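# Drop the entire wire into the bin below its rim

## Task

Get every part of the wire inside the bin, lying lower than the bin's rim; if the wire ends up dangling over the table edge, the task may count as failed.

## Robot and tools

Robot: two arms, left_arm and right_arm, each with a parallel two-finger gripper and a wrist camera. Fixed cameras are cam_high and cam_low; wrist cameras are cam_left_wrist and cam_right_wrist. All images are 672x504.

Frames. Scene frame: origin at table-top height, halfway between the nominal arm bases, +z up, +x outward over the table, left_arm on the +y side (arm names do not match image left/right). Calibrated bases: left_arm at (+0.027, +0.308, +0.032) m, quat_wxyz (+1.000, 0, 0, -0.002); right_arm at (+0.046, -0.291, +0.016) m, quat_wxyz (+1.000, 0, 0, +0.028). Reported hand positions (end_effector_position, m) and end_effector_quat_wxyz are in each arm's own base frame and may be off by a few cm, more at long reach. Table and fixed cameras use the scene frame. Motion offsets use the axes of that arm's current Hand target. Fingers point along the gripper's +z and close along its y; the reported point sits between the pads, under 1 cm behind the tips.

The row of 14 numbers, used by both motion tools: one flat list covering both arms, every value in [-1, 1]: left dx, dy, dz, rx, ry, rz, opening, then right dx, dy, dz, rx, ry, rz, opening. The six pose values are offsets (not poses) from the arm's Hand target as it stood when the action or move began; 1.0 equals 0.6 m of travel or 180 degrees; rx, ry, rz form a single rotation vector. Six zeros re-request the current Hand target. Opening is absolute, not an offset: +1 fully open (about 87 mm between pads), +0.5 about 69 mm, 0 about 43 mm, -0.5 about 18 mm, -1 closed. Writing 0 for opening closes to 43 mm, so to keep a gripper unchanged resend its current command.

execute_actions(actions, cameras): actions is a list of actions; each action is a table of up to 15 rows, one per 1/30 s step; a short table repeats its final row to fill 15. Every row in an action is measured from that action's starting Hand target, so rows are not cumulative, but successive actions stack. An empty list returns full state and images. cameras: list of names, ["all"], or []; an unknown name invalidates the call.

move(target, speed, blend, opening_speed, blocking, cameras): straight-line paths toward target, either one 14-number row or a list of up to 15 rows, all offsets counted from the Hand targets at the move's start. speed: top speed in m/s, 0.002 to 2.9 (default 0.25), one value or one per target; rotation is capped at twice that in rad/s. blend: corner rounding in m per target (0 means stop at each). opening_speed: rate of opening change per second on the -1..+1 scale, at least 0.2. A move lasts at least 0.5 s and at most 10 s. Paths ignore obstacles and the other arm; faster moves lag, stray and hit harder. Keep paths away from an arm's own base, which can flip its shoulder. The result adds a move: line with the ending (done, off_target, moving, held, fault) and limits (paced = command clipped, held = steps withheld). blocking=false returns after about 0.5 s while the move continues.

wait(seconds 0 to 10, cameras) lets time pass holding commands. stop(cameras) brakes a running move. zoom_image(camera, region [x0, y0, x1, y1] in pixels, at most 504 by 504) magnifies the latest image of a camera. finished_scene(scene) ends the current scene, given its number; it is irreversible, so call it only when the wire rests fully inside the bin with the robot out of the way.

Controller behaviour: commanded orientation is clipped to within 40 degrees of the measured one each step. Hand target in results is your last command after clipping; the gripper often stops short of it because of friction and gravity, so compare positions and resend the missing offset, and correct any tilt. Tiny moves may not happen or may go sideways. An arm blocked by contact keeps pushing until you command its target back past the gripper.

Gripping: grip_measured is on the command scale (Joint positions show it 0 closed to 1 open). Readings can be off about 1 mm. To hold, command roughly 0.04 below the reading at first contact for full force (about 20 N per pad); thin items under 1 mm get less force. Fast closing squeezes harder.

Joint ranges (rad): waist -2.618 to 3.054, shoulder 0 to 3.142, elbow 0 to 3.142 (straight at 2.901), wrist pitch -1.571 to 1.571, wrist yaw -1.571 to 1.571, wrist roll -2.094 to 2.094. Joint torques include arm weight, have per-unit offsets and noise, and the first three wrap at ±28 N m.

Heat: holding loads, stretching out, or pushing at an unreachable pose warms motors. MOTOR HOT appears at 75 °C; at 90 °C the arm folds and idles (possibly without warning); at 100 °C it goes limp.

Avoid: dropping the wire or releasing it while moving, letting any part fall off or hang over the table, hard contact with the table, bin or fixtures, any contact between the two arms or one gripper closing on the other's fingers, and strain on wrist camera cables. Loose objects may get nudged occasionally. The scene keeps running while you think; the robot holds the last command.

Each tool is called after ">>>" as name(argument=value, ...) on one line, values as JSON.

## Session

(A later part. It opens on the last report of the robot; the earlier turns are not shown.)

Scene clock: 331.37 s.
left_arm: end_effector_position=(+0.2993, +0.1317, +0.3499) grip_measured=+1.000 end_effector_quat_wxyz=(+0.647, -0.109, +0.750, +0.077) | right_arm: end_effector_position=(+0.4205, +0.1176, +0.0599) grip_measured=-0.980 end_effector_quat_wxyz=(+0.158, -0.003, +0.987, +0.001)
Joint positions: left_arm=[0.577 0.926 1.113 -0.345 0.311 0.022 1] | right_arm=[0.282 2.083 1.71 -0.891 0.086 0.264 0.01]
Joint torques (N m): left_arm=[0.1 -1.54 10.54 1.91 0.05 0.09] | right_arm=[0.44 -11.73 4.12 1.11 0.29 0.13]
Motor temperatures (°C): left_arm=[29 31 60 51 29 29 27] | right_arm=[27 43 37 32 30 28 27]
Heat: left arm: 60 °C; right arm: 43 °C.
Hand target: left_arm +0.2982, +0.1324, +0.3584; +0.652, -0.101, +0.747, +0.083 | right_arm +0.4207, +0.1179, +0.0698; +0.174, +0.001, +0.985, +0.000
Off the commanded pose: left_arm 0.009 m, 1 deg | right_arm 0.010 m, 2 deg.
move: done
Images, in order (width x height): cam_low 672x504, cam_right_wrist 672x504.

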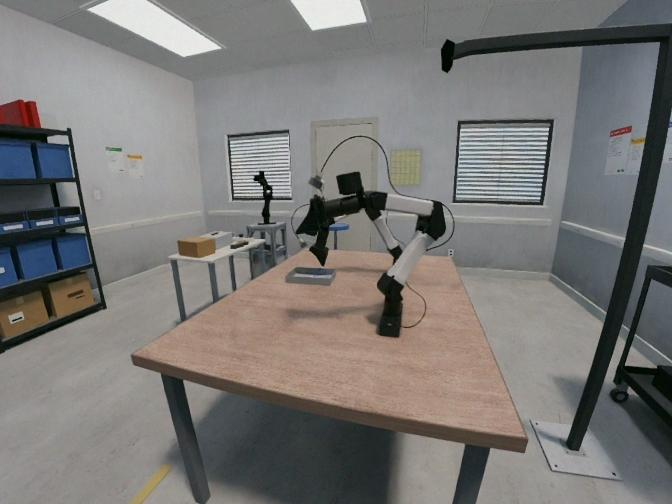

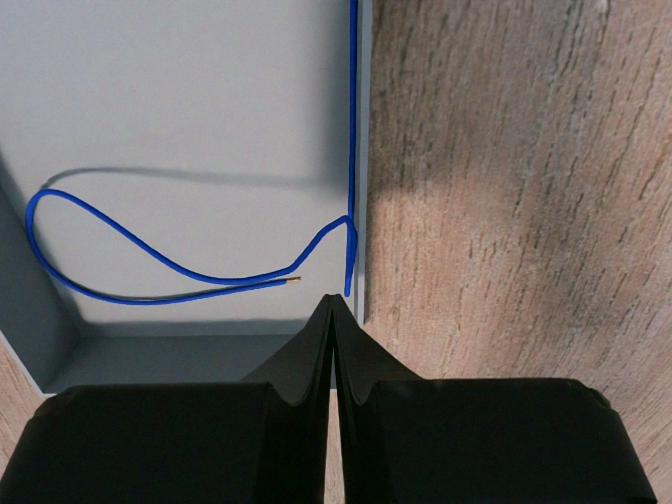

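>>> move(target=[0,0,0,0,0,0,1,0.031,-0.007,0.1,0,0,0,-1], speed=0.06, cameras=["cam_low","cam_right_wrist"])

>>> zoom_image(camera="cam_low", region=[275, 250, 345, 300])

Scene clock: 343.27 s.
left_arm: end_effector_position=(+0.2993, +0.1317, +0.3499) grip_measured=+1.000 end_effector_quat_wxyz=(+0.647, -0.109, +0.750, +0.077) | right_arm: end_effector_position=(+0.4256, +0.1191, +0.0196) grip_measured=-0.980 end_effector_quat_wxyz=(+0.184, -0.001, +0.983, +0.008)
Joint positions: left_arm=[0.577 0.926 1.113 -0.345 0.311 0.022 1] | right_arm=[0.282 2.089 1.546 -0.668 0.086 0.264 0.01]
Joint torques (N m): left_arm=[0.1 -1.54 10.55 1.91 0.06 0.08] | right_arm=[-0.65 -7.84 4.11 1.2 0.26 0.07]
Motor temperatures (°C): left_arm=[29 31 60 51 29 29 27] | right_arm=[27 44 37 32 30 28 27]
Heat: left arm: 60 °C; right arm: 44 °C.
Hand target: left_arm +0.2982, +0.1324, +0.3584; +0.652, -0.101, +0.747, +0.083 | right_arm +0.4237, +0.1137, +0.0069; +0.173, +0.001, +0.985, +0.000
Off the commanded pose: left_arm 0.009 m, 1 deg | right_arm 0.014 m, 1 deg.
move: off_target (right_arm)
Images, in order (width x height): cam_low 672x504, cam_right_wrist 672x504.

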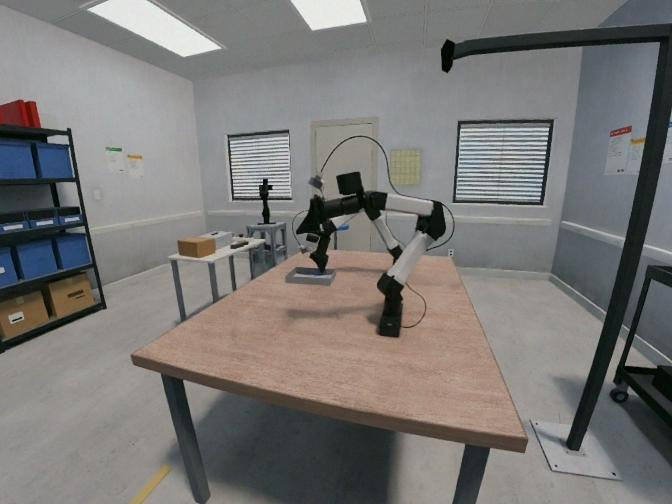

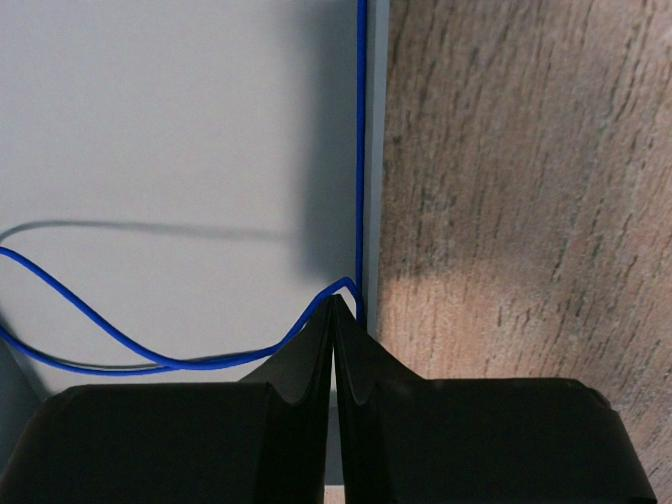

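Scaled by 7.200 from the camera's 672x504 image, which has a finer 960x720 frame.

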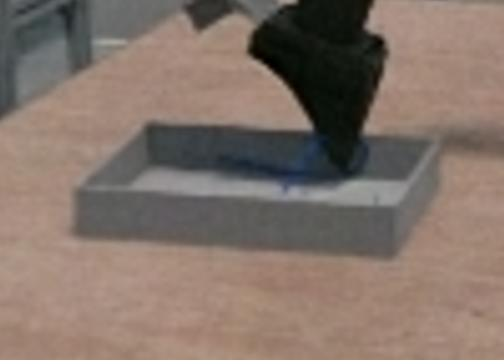

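>>> move(target=[[0,0,0,0,0,0,1,-0.026,0.01,-0.19,0,0,0,-1],[0,0,0,0,0,0,1,-0.073,0.022,-0.138,-0.087,0.087,-0.495,0]], speed=0.15, cameras=["cam_high","cam_low","cam_right_wrist"])

>>> zoom_image(camera="cam_low", region=[275, 250, 345, 300])

>>> zoom_image(camera="cam_high", region=[230, 210, 350, 320])

Scene clock: 366.87 s.
left_arm: end_effector_position=(+0.2993, +0.1317, +0.3499) grip_measured=+1.000 end_effector_quat_wxyz=(+0.647, -0.109, +0.750, +0.077) | right_arm: end_effector_position=(+0.4358, +0.1248, +0.1050) grip_measured=+0.000 end_effector_quat_wxyz=(-0.016, +0.702, -0.712, +0.002)
Joint positions: left_arm=[0.577 0.926 1.113 -0.345 0.311 0.022 1] | right_arm=[0.361 2.404 2.422 -1.558 -0.009 -1.197 0.5]
Joint torques (N m): left_arm=[0.1 -1.54 10.55 1.92 0.05 0.09] | right_arm=[0.96 -9.07 6.31 0.3 0.11 0]
Motor temperatures (°C): left_arm=[29 31 60 51 29 29 27] | right_arm=[27 43 37 31 30 28 27]
Heat: left arm: 60 °C; right arm: 43 °C.
Hand target: left_arm +0.2982, +0.1324, +0.3584; +0.652, -0.101, +0.747, +0.083 | right_arm +0.4366, +0.1267, +0.0997; +0.000, +0.707, -0.707, +0.000
Off the commanded pose: left_arm 0.009 m, 1 deg | right_arm 0.006 m, 2 deg.
joint sent to its limit (right arm) — joint 4 (wrist pitch), lower limit. The joint targets still meet the commanded pose.
move: done
Images, in order (width x height): cam_high 672x504, cam_low 672x504, cam_right_wrist 672x504.

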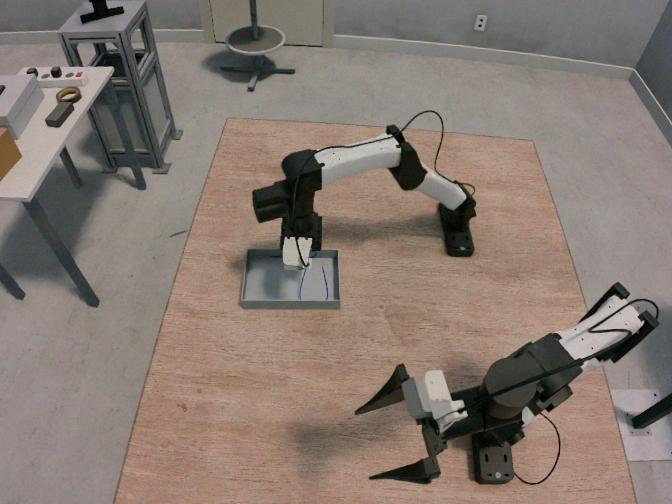

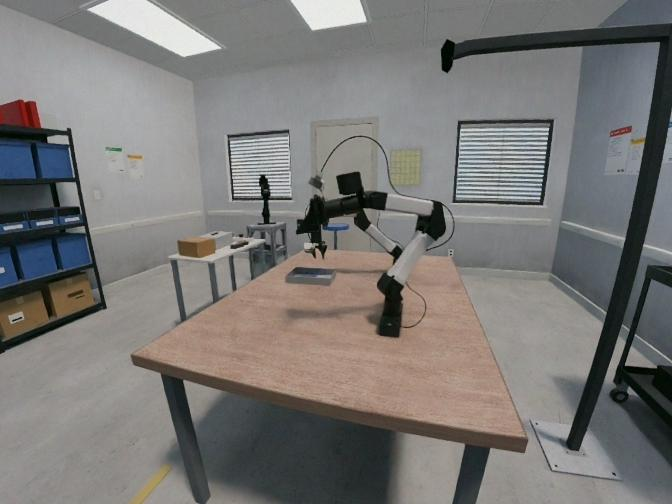

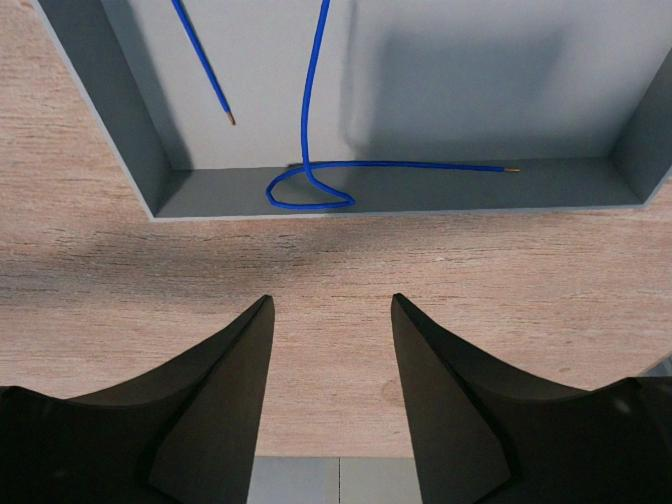

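Scaled by 7.200 from the camera's 672x504 image, which has a finer 960x720 frame.

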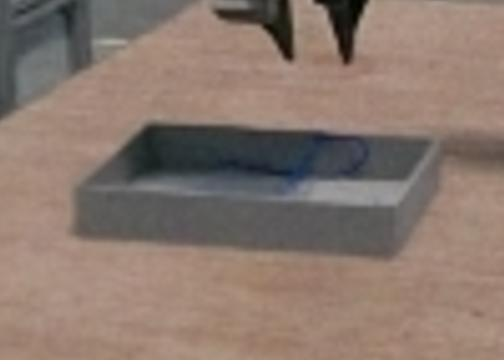

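Scaled by 4.200 from the camera's 672x504 image, which has a finer 960x720 frame.

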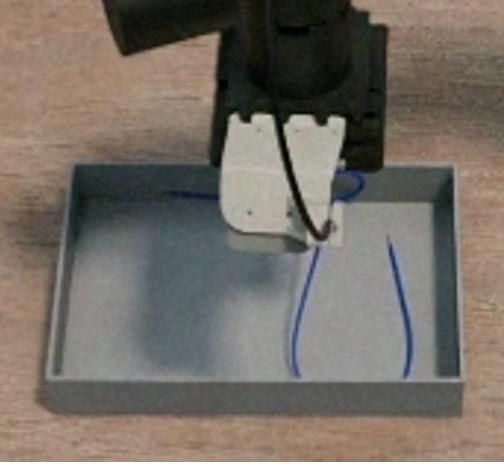

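>>> move(target=[[0,0,0,0,0,0,1,0,0.015,0.135,0,0,0,0],[0,0,0,0,0,0,1,0,0.015,0.135,0,0,0,-1]], speed=0.1, opening_speed=1.0, cameras=["cam_high","cam_low","cam_right_wrist"])

>>> zoom_image(camera="cam_low", region=[275, 250, 345, 300])

Scene clock: 384.17 s.
left_arm: end_effector_position=(+0.2993, +0.1317, +0.3499) grip_measured=+1.000 end_effector_quat_wxyz=(+0.647, -0.109, +0.750, +0.077) | right_arm: end_effector_position=(+0.4270, +0.1250, +0.0082) grip_measured=-0.933 end_effector_quat_wxyz=(+0.010, +0.705, -0.709, -0.008)
Joint positions: left_arm=[0.577 0.926 1.113 -0.345 0.311 0.022 1] | right_arm=[0.369 2.401 2.025 -1.22 -0.007 -1.197 0.034]
Joint torques (N m): left_arm=[0.1 -1.54 10.55 1.91 0.05 0.08] | right_arm=[0.85 -13.56 3.45 0.36 0.09 0.05]
Motor temperatures (°C): left_arm=[29 31 61 51 29 29 27] | right_arm=[27 45 38 31 30 28 27]
Heat: left arm: 61 °C; right arm: 45 °C.
Hand target: left_arm +0.2982, +0.1324, +0.3584; +0.652, -0.101, +0.747, +0.083 | right_arm +0.4277, +0.1268, +0.0187; -0.001, +0.707, -0.707, +0.000
Off the commanded pose: left_arm 0.009 m, 1 deg | right_arm 0.011 m, 2 deg.
move: off_target (right_arm); target 2's new opening was sent with right_arm's hand 0.011 m and 2 deg from that target
Images, in order (width x height): cam_high 672x504, cam_low 672x504, cam_right_wrist 672x504.

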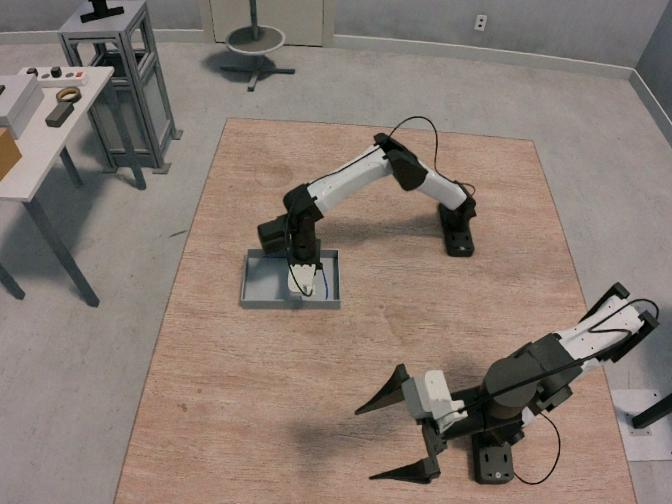

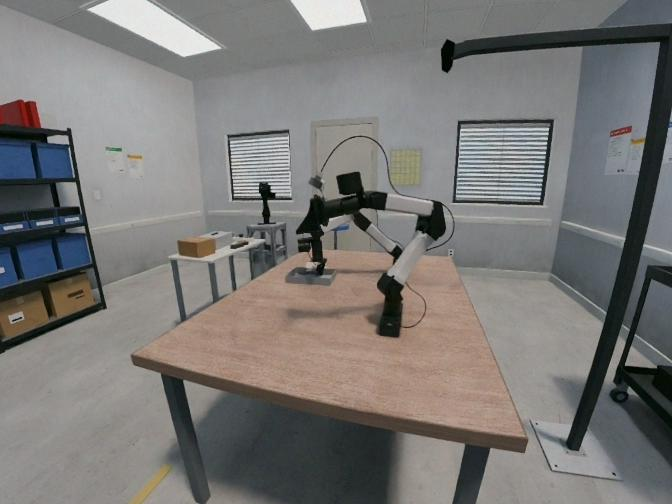

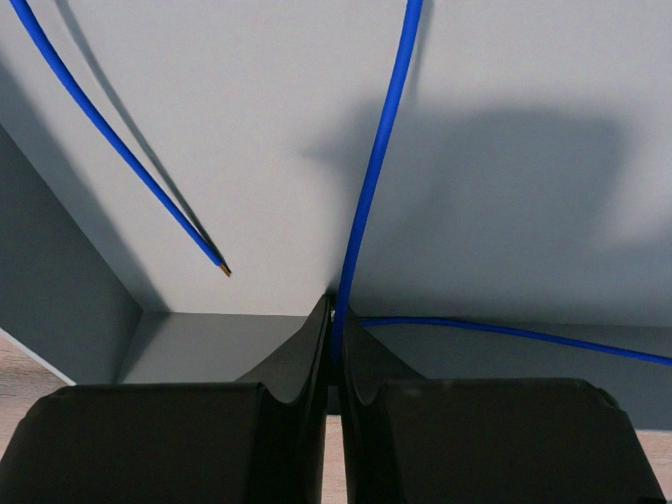

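Scaled by 7.200 from the camera's 672x504 image, which has a finer 960x720 frame.

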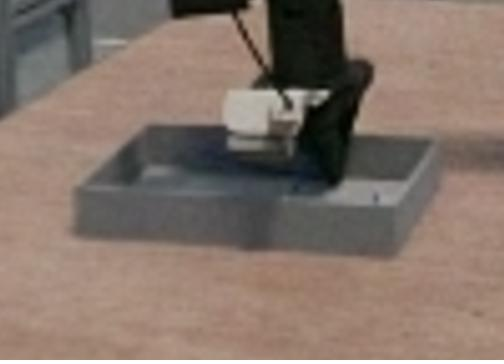

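>>> move(target=[[0,0,0,0,0,0,1,0,0,0,0,0,0,-0.5],[0,0,0,0,0,0,1,0,0,-0.045,0,0,0,-0.5],[0,0,0,0,0,0,1,0,0,-0.045,0,0,0,-1]], speed=0.06, opening_speed=1.0, cameras=["cam_low","cam_right_wrist"])

>>> zoom_image(camera="cam_low", region=[275, 250, 345, 300])

Scene clock: 396.37 s.
left_arm: end_effector_position=(+0.2993, +0.1317, +0.3498) grip_measured=+1.000 end_effector_quat_wxyz=(+0.647, -0.109, +0.751, +0.077) | right_arm: end_effector_position=(+0.4221, +0.1232, +0.0244) grip_measured=-0.923 end_effector_quat_wxyz=(+0.020, +0.705, -0.709, -0.013)
Joint positions: left_arm=[0.577 0.926 1.113 -0.346 0.311 0.022 1] | right_arm=[0.369 2.393 2.074 -1.298 -0.007 -1.197 0.039]
Joint torques (N m): left_arm=[0.12 -1.54 10.55 1.92 0.06 0.08] | right_arm=[0.65 -13.82 6.34 0.08 0.1 0.1]
Motor temperatures (°C): left_arm=[29 31 61 51 29 29 27] | right_arm=[27 50 37 31 30 28 27]
Heat: left arm: 61 °C; right arm: 50 °C.
Hand target: left_arm +0.2982, +0.1324, +0.3583; +0.652, -0.101, +0.747, +0.083 | right_arm +0.4276, +0.1268, +0.0457; +0.000, +0.707, -0.707, +0.000
Off the commanded pose: left_arm 0.009 m, 1 deg | right_arm 0.022 m, 3 deg.
move: off_target (right_arm); target 3's new opening was sent with right_arm's hand 0.022 m and 3 deg from that target
Images, in order (width x height): cam_low 672x504, cam_right_wrist 672x504.

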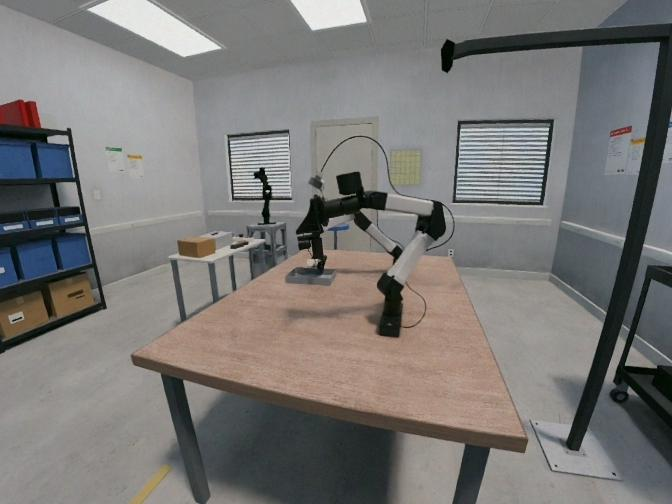

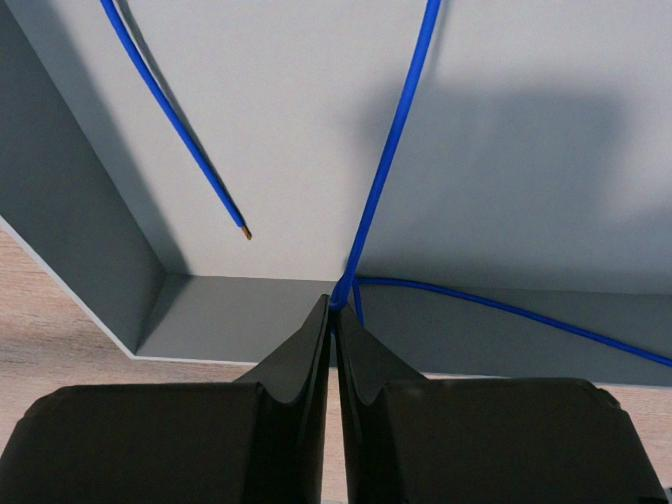

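Scaled by 7.200 from the camera's 672x504 image, which has a finer 960x720 frame.

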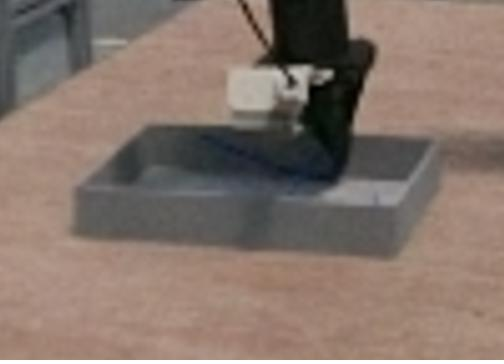

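>>> move(target=[[0,0,0,0,0,0,1,-0.045,0,0.058,0,0,0,-1],[0,0,0,0,0,0,1,-0.045,0,0.058,0,0,0,-0.6],[0,0,0,0,0,0,1,-0.045,0,-0.13,0,0,0,-0.6]], speed=0.06, opening_speed=0.6, cameras=["cam_high","cam_low","cam_right_wrist"])

>>> zoom_image(camera="cam_low", region=[275, 250, 345, 300])

>>> zoom_image(camera="cam_high", region=[230, 210, 350, 320])

Scene clock: 410.47 s.
left_arm: end_effector_position=(+0.2993, +0.1317, +0.3498) grip_measured=+1.000 end_effector_quat_wxyz=(+0.647, -0.109, +0.751, +0.077) | right_arm: end_effector_position=(+0.4275, +0.1516, +0.1009) grip_measured=-0.600 end_effector_quat_wxyz=(-0.013, +0.707, -0.707, +0.002)
Joint positions: left_arm=[0.577 0.926 1.113 -0.346 0.311 0.022 1] | right_arm=[0.423 2.421 2.434 -1.557 -0.005 -1.148 0.2]
Joint torques (N m): left_arm=[0.1 -1.54 10.55 1.92 0.06 0.08] | right_arm=[0.99 -14.05 5.79 0.3 0.15 0.06]
Motor temperatures (°C): left_arm=[29 31 61 52 29 29 27] | right_arm=[27 50 38 30 30 28 27]
Heat: left arm: 61 °C; right arm: 50 °C.
Hand target: left_arm +0.2982, +0.1324, +0.3583; +0.652, -0.101, +0.747, +0.083 | right_arm +0.4276, +0.1537, +0.1238; -0.001, +0.707, -0.707, +0.000
Off the commanded pose: left_arm 0.009 m, 1 deg | right_arm 0.023 m, 1 deg.
joint sent to its limit (right arm) — joint 4 (wrist pitch), lower limit. The joint targets are off in orientation, not in position.
move: off_target (right_arm); target 2's new opening was sent with right_arm's hand 0.012 m and 1 deg from that target
Images, in order (width x height): cam_high 672x504, cam_low 672x504, cam_right_wrist 672x504.

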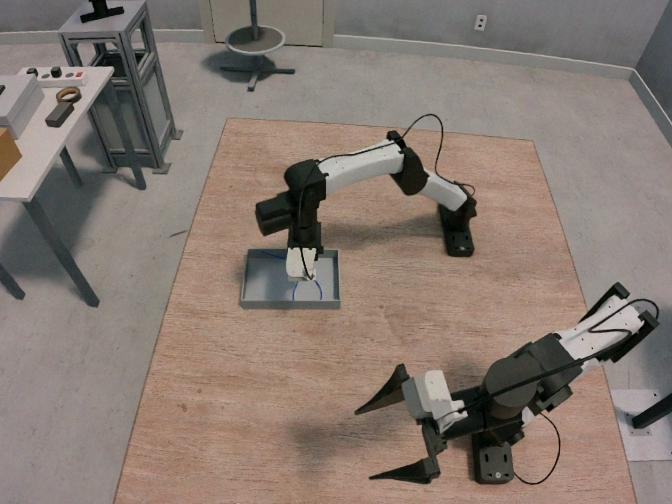

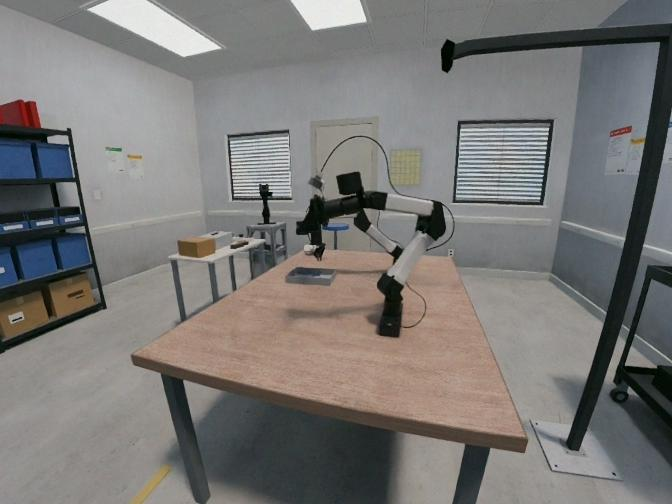

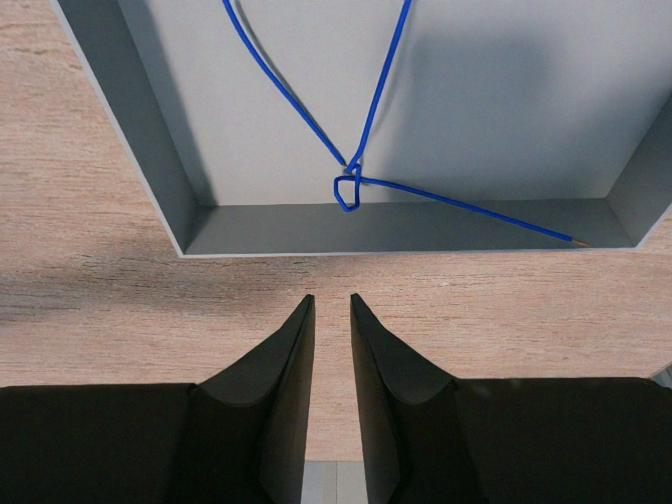

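Scaled by 7.200 from the camera's 672x504 image, which has a finer 960x720 frame.

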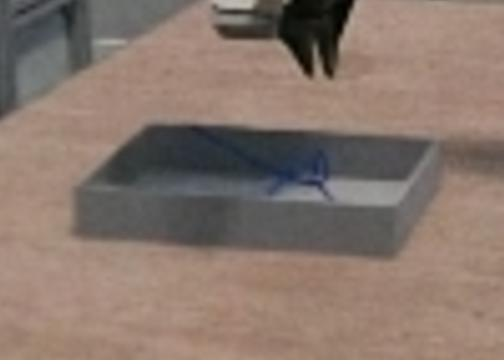

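Scaled by 4.200 from the camera's 672x504 image, which has a finer 960x720 frame.

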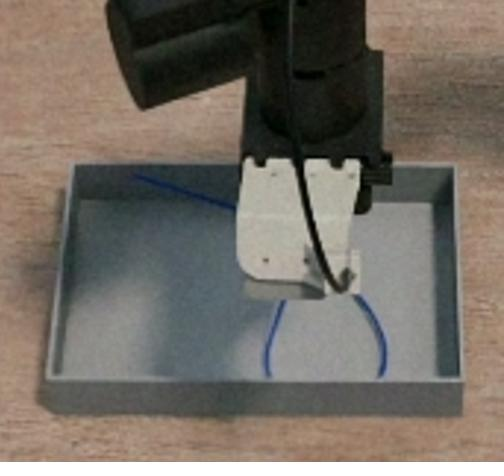

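>>> move(target=[[0,0,0,0,0,0,1,0.042,-0.187,0.05,0.08,0,0,-1]], speed=0.15, cameras=["cam_high","cam_low","cam_right_wrist"])

>>> zoom_image(camera="cam_low", region=[275, 250, 345, 300])

>>> zoom_image(camera="cam_high", region=[230, 210, 350, 320])

Scene clock: 426.77 s.
left_arm: end_effector_position=(+0.2993, +0.1317, +0.3498) grip_measured=+1.000 end_effector_quat_wxyz=(+0.647, -0.109, +0.751, +0.077) | right_arm: end_effector_position=(+0.5331, +0.1305, +0.0996) grip_measured=-0.979 end_effector_quat_wxyz=(-0.120, +0.703, -0.694, +0.100)
Joint positions: left_arm=[0.577 0.926 1.113 -0.346 0.311 0.022 1] | right_arm=[0.335 2.662 2.843 -1.446 0.072 -1.259 0.01]
Joint torques (N m): left_arm=[0.1 -1.52 10.55 1.92 0.05 0.08] | right_arm=[-0.21 -10.06 6.56 1.06 0.21 0.07]
Motor temperatures (°C): left_arm=[29 31 61 52 29 29 27] | right_arm=[27 52 38 30 30 28 27]
Heat: left arm: 61 °C; right arm: 52 °C.
Hand target: left_arm +0.2982, +0.1324, +0.3583; +0.652, -0.101, +0.747, +0.083 | right_arm +0.5398, +0.1287, +0.0938; -0.089, +0.702, -0.701, +0.089
Off the commanded pose: left_arm 0.009 m, 1 deg | right_arm 0.009 m, 4 deg.
elbow stopped short (right arm): the move would have taken joint 3 (elbow) straighter than the controller allows.
move: off_target (right_arm)
Images, in order (width x height): cam_high 672x504, cam_low 672x504, cam_right_wrist 672x504.

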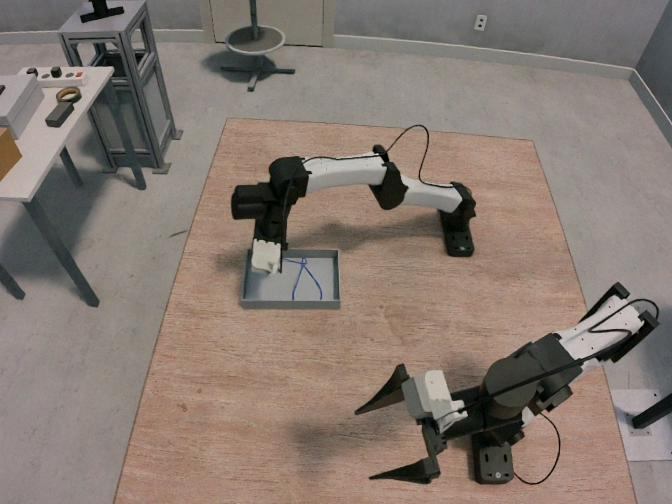

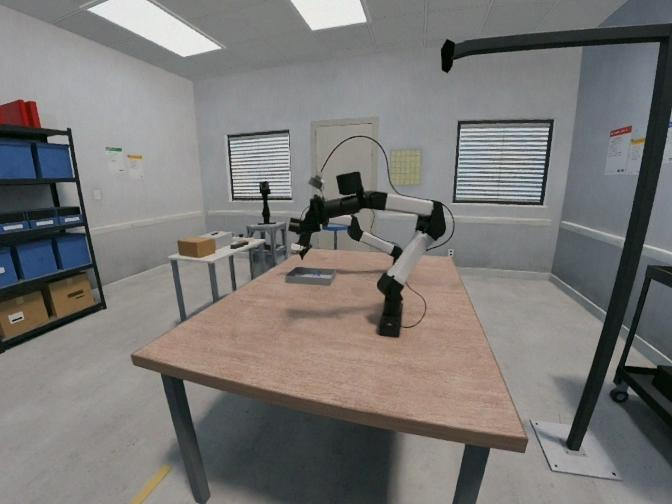

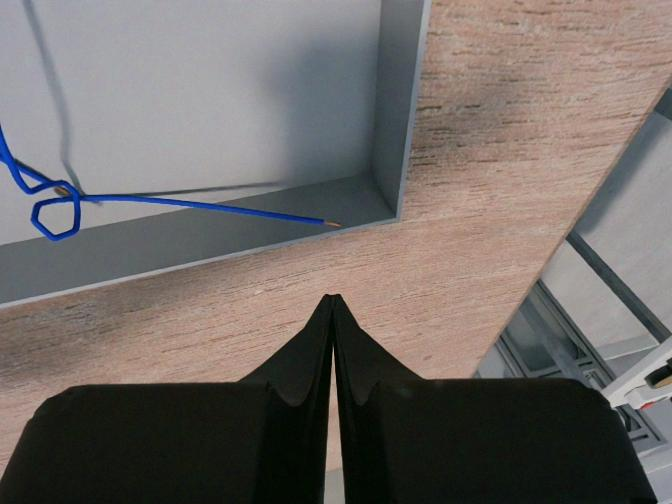

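Scaled by 7.200 from the camera's 672x504 image, which has a finer 960x720 frame.

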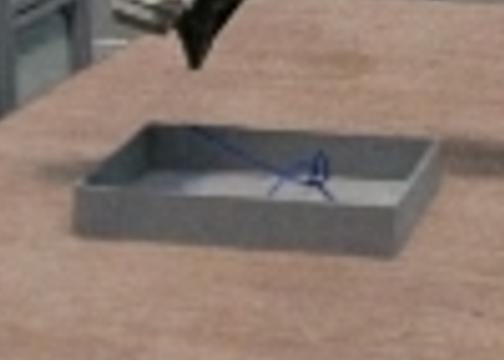

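Scaled by 4.200 from the camera's 672x504 image, which has a finer 960x720 frame.

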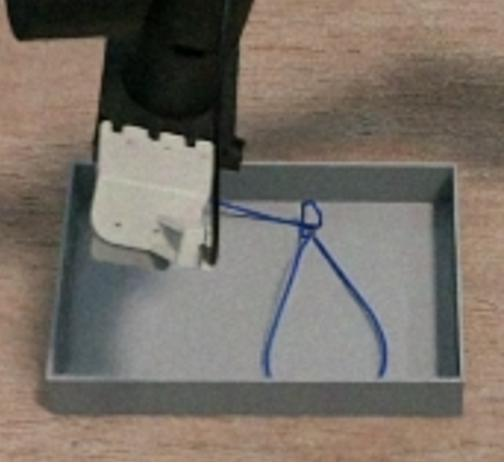

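>>> move(target=[[0,0,0,0,0,0,1,0.037,0.0125,0.048,0,0,0,-1],[0,0,0,0,0,0,1,0.037,0.037,0.142,0,0,0,-1]], speed=0.07, cameras=["cam_low","cam_right_wrist"])

>>> zoom_image(camera="cam_low", region=[275, 250, 345, 300])

Scene clock: 440.47 s.
left_arm: end_effector_position=(+0.2993, +0.1317, +0.3498) grip_measured=+1.000 end_effector_quat_wxyz=(+0.647, -0.109, +0.751, +0.077) | right_arm: end_effector_position=(+0.5483, +0.1065, +0.0463) grip_measured=-0.980 end_effector_quat_wxyz=(-0.115, +0.695, -0.700, +0.121)
Joint positions: left_arm=[0.577 0.926 1.113 -0.346 0.311 0.022 1] | right_arm=[0.296 2.548 2.391 -1.096 0.105 -1.284 0.01]
Joint torques (N m): left_arm=[0.1 -1.54 10.56 1.92 0.05 0.08] | right_arm=[-0.31 -8.42 2.1 1.08 -0.2 0.03]
Motor temperatures (°C): left_arm=[29 31 61 52 29 29 27] | right_arm=[27 51 38 31 30 28 27]
Heat: left arm: 61 °C; right arm: 51 °C.
Hand target: left_arm +0.2982, +0.1324, +0.3583; +0.652, -0.101, +0.747, +0.083 | right_arm +0.5396, +0.1064, +0.0058; -0.089, +0.702, -0.701, +0.089
Off the commanded pose: left_arm 0.009 m, 1 deg | right_arm 0.042 m, 5 deg.
move: off_target (right_arm)
Images, in order (width x height): cam_low 672x504, cam_right_wrist 672x504.

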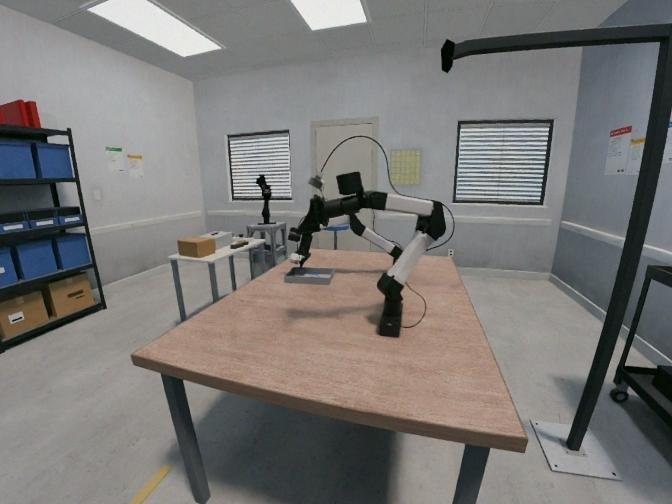

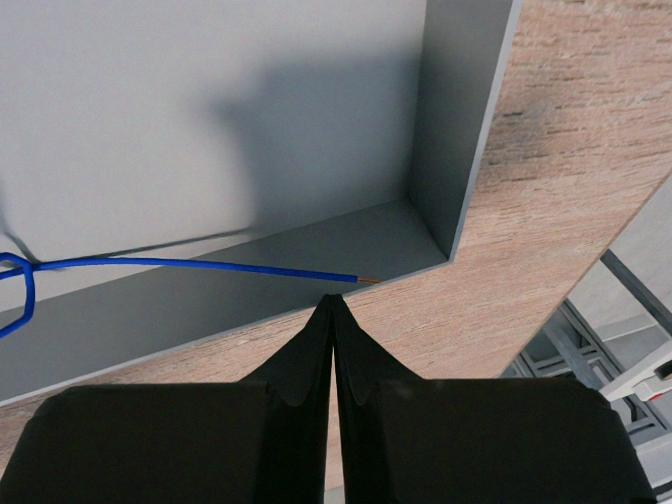

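Scaled by 7.200 from the camera's 672x504 image, which has a finer 960x720 frame.

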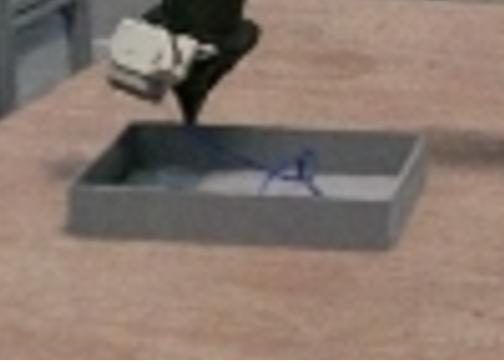

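>>> move(target=[0,0,0,0,0,0,1,-0.02,-0.02,-0.12,0,0,0,-1], speed=0.1, cameras=["cam_high","cam_low","cam_right_wrist"])

>>> zoom_image(camera="cam_low", region=[275, 250, 345, 300])

>>> zoom_image(camera="cam_right_wrist", region=[100, 100, 500, 400])

Scene clock: 452.27 s.
left_arm: end_effector_position=(+0.2993, +0.1317, +0.3498) grip_measured=+1.000 end_effector_quat_wxyz=(+0.647, -0.109, +0.751, +0.077) | right_arm: end_effector_position=(+0.5347, +0.1137, +0.0878) grip_measured=-0.980 end_effector_quat_wxyz=(-0.100, +0.700, -0.699, +0.102)
Joint positions: left_arm=[0.577 0.926 1.113 -0.346 0.311 0.022 1] | right_arm=[0.311 2.683 2.838 -1.453 0.089 -1.274 0.01]
Joint torques (N m): left_arm=[0.1 -1.54 10.55 1.92 0.05 0.09] | right_arm=[0.84 -10.15 6.67 0.76 0.01 0.14]
Motor temperatures (°C): left_arm=[29 31 62 52 29 29 27] | right_arm=[27 49 37 31 30 28 27]
Heat: left arm: 62 °C; right arm: 49 °C.
Hand target: left_arm +0.2982, +0.1324, +0.3583; +0.652, -0.101, +0.747, +0.083 | right_arm +0.5332, +0.1184, +0.0785; -0.089, +0.702, -0.701, +0.089
Off the commanded pose: left_arm 0.009 m, 1 deg | right_arm 0.011 m, 2 deg.
move: off_target (right_arm)
Images, in order (width x height): cam_high 672x504, cam_low 672x504, cam_right_wrist 672x504.

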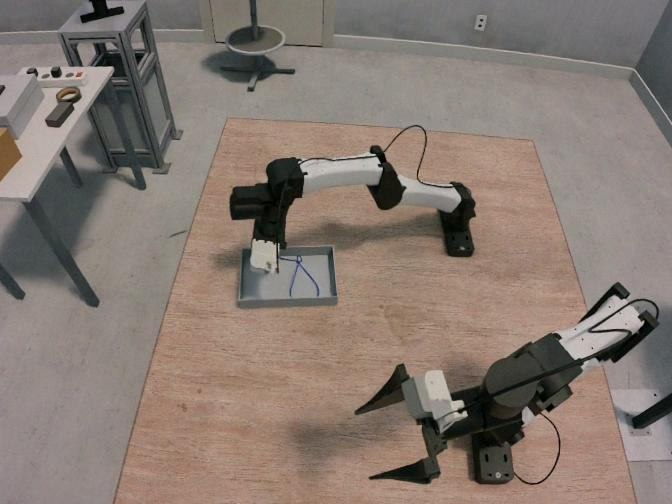

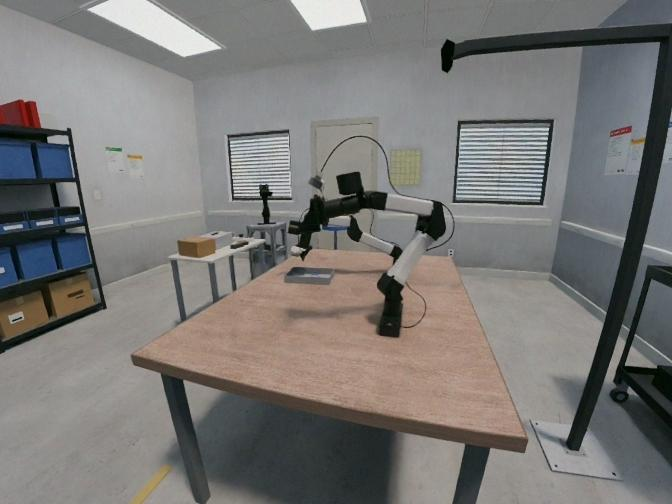

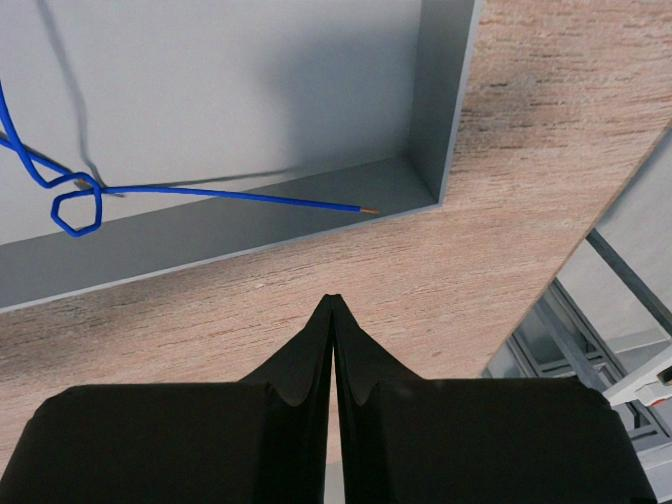

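Scaled by 7.200 from the camera's 672x504 image, which has a finer 960x720 frame.

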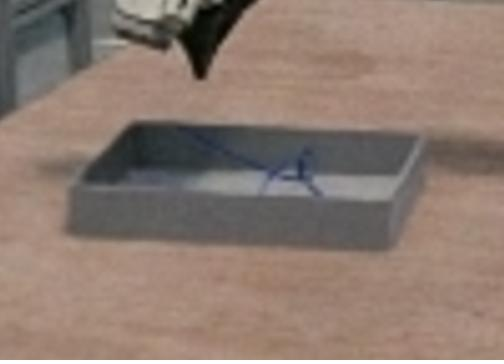

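Scaled by 1.260 from the camera's 672x504 image, which has a finer 960x720 frame.

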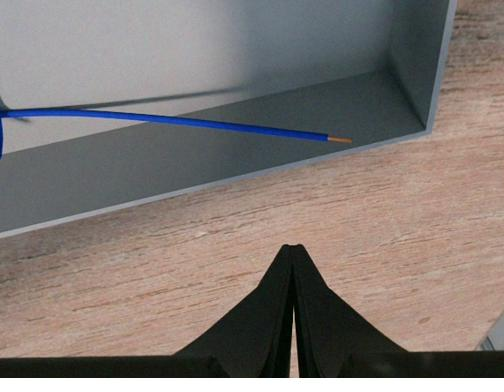

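>>> move(target=[[0,0,0,0,0,0,1,-0.017,0,0,0,0,0,-1],[0,0,0,0,0,0,1,-0.017,0.02,0.07,0,0,0,-1]], speed=0.06, cameras=["cam_low","cam_right_wrist"])

>>> zoom_image(camera="cam_low", region=[275, 250, 345, 300])

Scene clock: 465.87 s.
left_arm: end_effector_position=(+0.2993, +0.1317, +0.3498) grip_measured=+1.000 end_effector_quat_wxyz=(+0.647, -0.109, +0.751, +0.077) | right_arm: end_effector_position=(+0.5301, +0.1233, +0.0156) grip_measured=-0.980 end_effector_quat_wxyz=(-0.068, +0.703, -0.703, +0.084)
Joint positions: left_arm=[0.577 0.926 1.113 -0.346 0.311 0.022 1] | right_arm=[0.33 2.672 2.534 -1.236 0.09 -1.25 0.01]
Joint torques (N m): left_arm=[0.1 -1.54 10.55 1.92 0.05 0.08] | right_arm=[0.65 -15.65 4.11 0.87 0.05 0.15]
Motor temperatures (°C): left_arm=[29 31 62 52 29 29 27] | right_arm=[27 49 38 30 30 28 27]
Heat: left arm: 62 °C; right arm: 49 °C.
Hand target: left_arm +0.2982, +0.1324, +0.3583; +0.652, -0.101, +0.747, +0.083 | right_arm +0.5320, +0.1286, +0.0347; -0.089, +0.702, -0.701, +0.089
Off the commanded pose: left_arm 0.009 m, 1 deg | right_arm 0.020 m, 2 deg.
elbow stopped short (right arm): the move would have taken joint 3 (elbow) straighter than the controller allows.
move: off_target (right_arm)
Images, in order (width x height): cam_low 672x504, cam_right_wrist 672x504.

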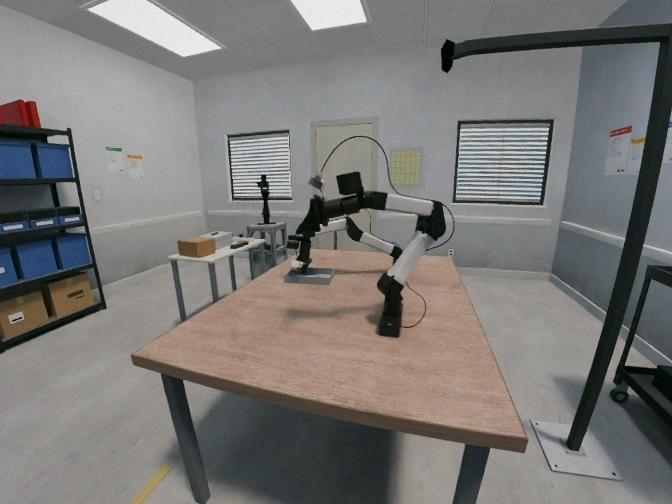

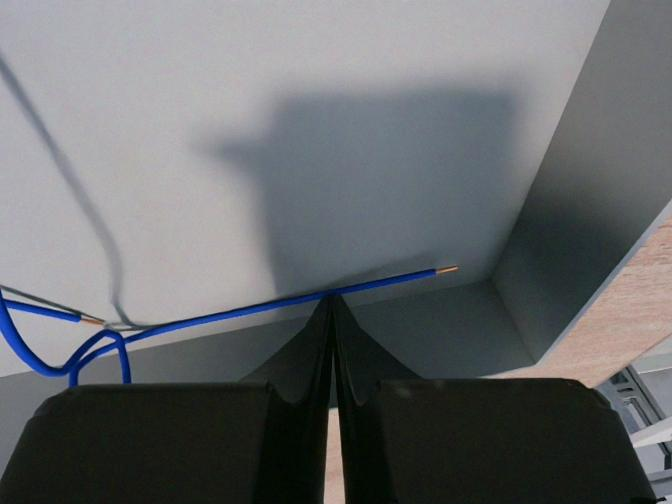

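Scaled by 7.200 from the camera's 672x504 image, which has a finer 960x720 frame.

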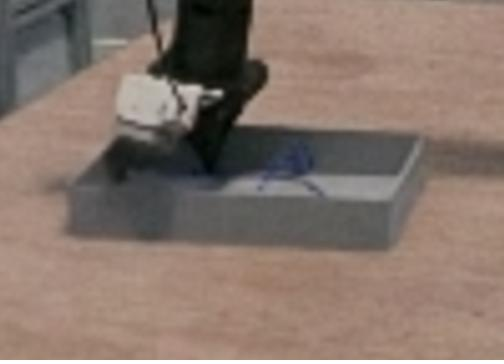

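>>> move(target=[[0,0,0,0,0,0,1,-0.01,0,-0.15,0,0,0,-1],[0,0,0,0,0,0,1,0.2,0.1,-0.25,0,0,0,-1]], speed=[0.1,0.2], blend=0.02, cameras=["cam_high","cam_low","cam_right_wrist"])

>>> zoom_image(camera="cam_low", region=[275, 250, 345, 300])

>>> zoom_image(camera="cam_high", region=[230, 210, 350, 320])

Scene clock: 475.00 s.
left_arm: end_effector_position=(+0.2993, +0.1317, +0.3498) grip_measured=+1.000 end_effector_quat_wxyz=(+0.647, -0.109, +0.751, +0.077) | right_arm: end_effector_position=(+0.4382, +0.0072, +0.1593) grip_measured=-0.980 end_effector_quat_wxyz=(-0.078, +0.700, -0.705, +0.087)
Joint positions: left_arm=[0.577 0.926 1.113 -0.346 0.311 0.022 1] | right_arm=[0.128 2.031 1.997 -1.305 0.043 -1.44 0.01]
Joint torques (N m): left_arm=[0.1 -1.54 10.54 1.92 0.06 0.08] | right_arm=[0.09 -10.76 3.88 0.92 0.01 0.03]
Motor temperatures (°C): left_arm=[29 30 62 52 29 29 27] | right_arm=[27 51 37 30 30 28 27]
Heat: left arm: 62 °C; right arm: 51 °C.
Hand target: left_arm +0.2982, +0.1324, +0.3583; +0.652, -0.101, +0.747, +0.083 | right_arm +0.4367, +0.0086, +0.1651; -0.089, +0.702, -0.701, +0.089
Off the commanded pose: left_arm 0.009 m, 1 deg | right_arm 0.006 m, 1 deg.
move: done
Images, in order (width x height): cam_high 672x504, cam_low 672x504, cam_right_wrist 672x504.

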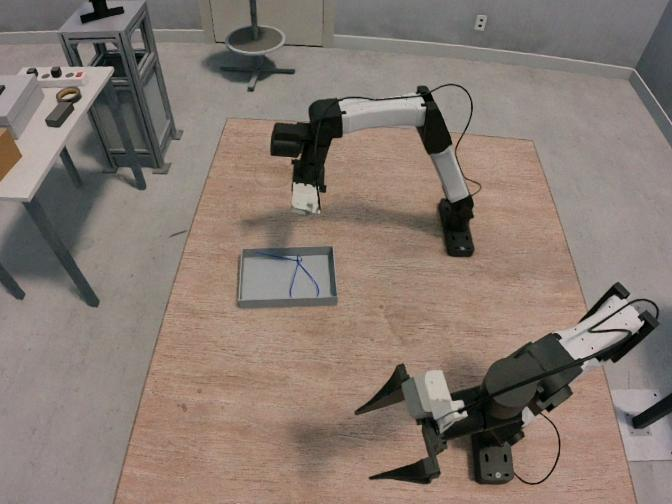

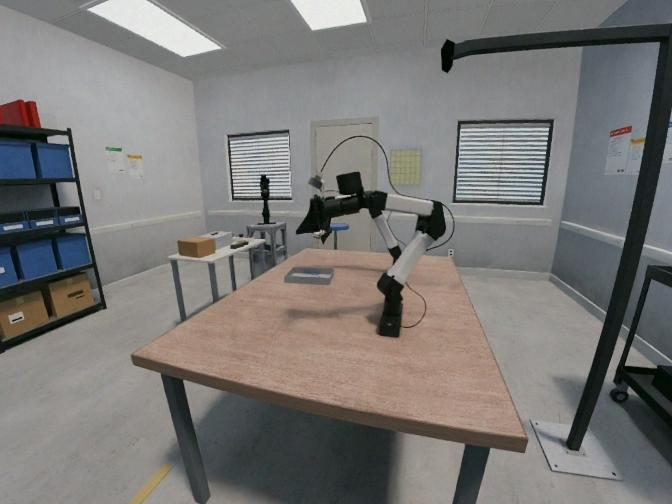

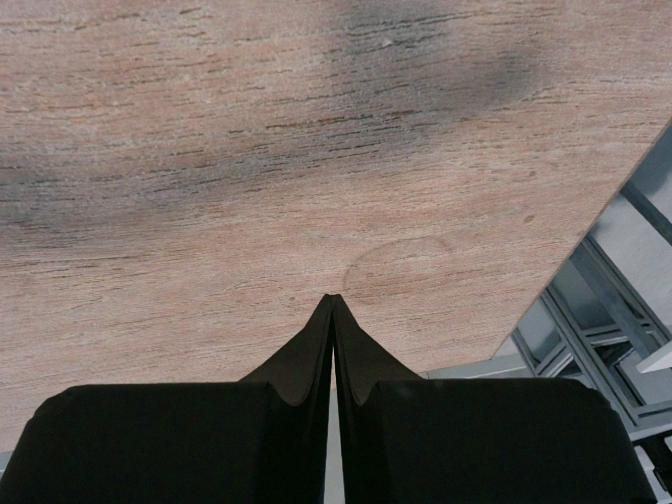

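Scaled by 7.200 from the camera's 672x504 image, which has a finer 960x720 frame.

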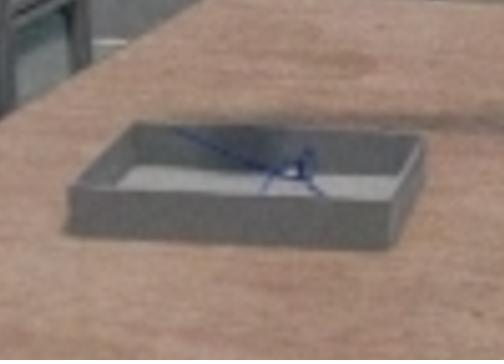

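Scaled by 4.200 from the camera's 672x504 image, which has a finer 960x720 frame.

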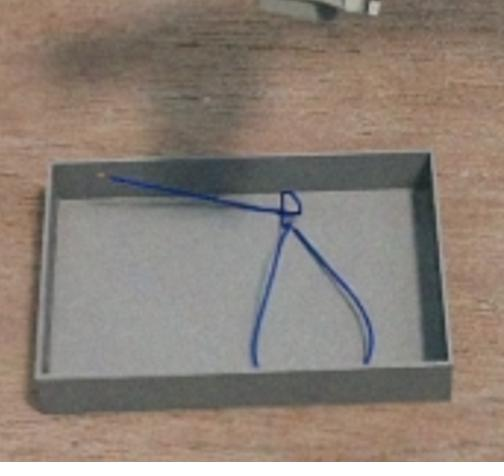

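>>> move(target=[0,0,0,0,0,0,1,-0.202,0.002,0.094,0.111,-0.111,0.492,0], speed=0.2, cameras=["cam_high","cam_right_wrist"])

Scene clock: 517.17 s.
left_arm: end_effector_position=(+0.2993, +0.1317, +0.3498) grip_measured=+1.000 end_effector_quat_wxyz=(+0.647, -0.109, +0.751, +0.077) | right_arm: end_effector_position=(+0.4511, +0.1289, +0.0982) grip_measured=+0.000 end_effector_quat_wxyz=(+0.326, -0.003, +0.945, -0.002)
Joint positions: left_arm=[0.577 0.926 1.113 -0.346 0.311 0.022 1] | right_arm=[0.332 1.898 1.49 -0.527 0.203 0.259 0.5]
Joint torques (N m): left_arm=[0.09 -1.54 10.55 1.92 0.05 0.08] | right_arm=[0.88 -11.21 4.38 1.69 0.32 0.08]
Motor temperatures (°C): left_arm=[29 30 63 52 29 29 27] | right_arm=[27 54 36 31 30 28 27]
Heat: left arm: 63 °C; right arm: 54 °C.
Hand target: left_arm +0.2982, +0.1324, +0.3583; +0.652, -0.101, +0.747, +0.083 | right_arm +0.4495, +0.1298, +0.1101; +0.341, +0.001, +0.940, +0.000
Off the commanded pose: left_arm 0.009 m, 1 deg | right_arm 0.012 m, 2 deg.
move: off_target (right_arm)
Images, in order (width x height): cam_high 672x504, cam_right_wrist 672x504.

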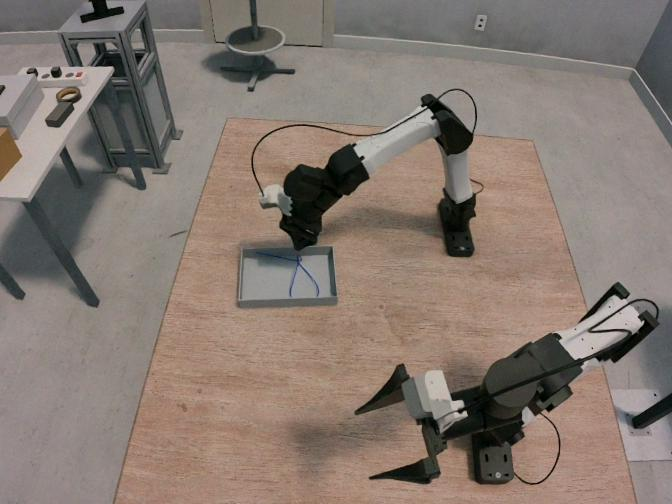

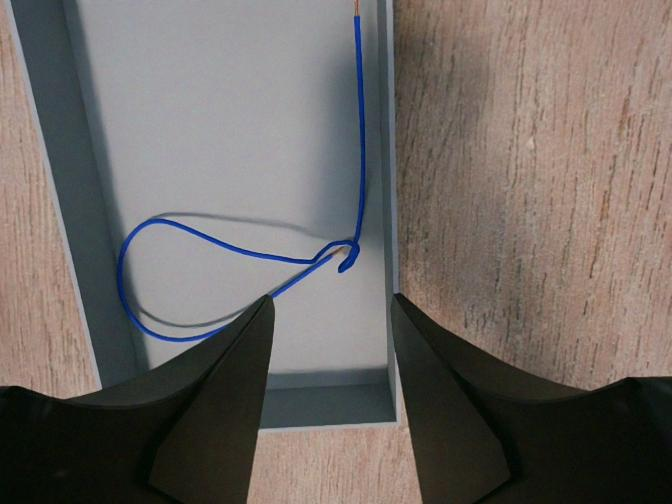

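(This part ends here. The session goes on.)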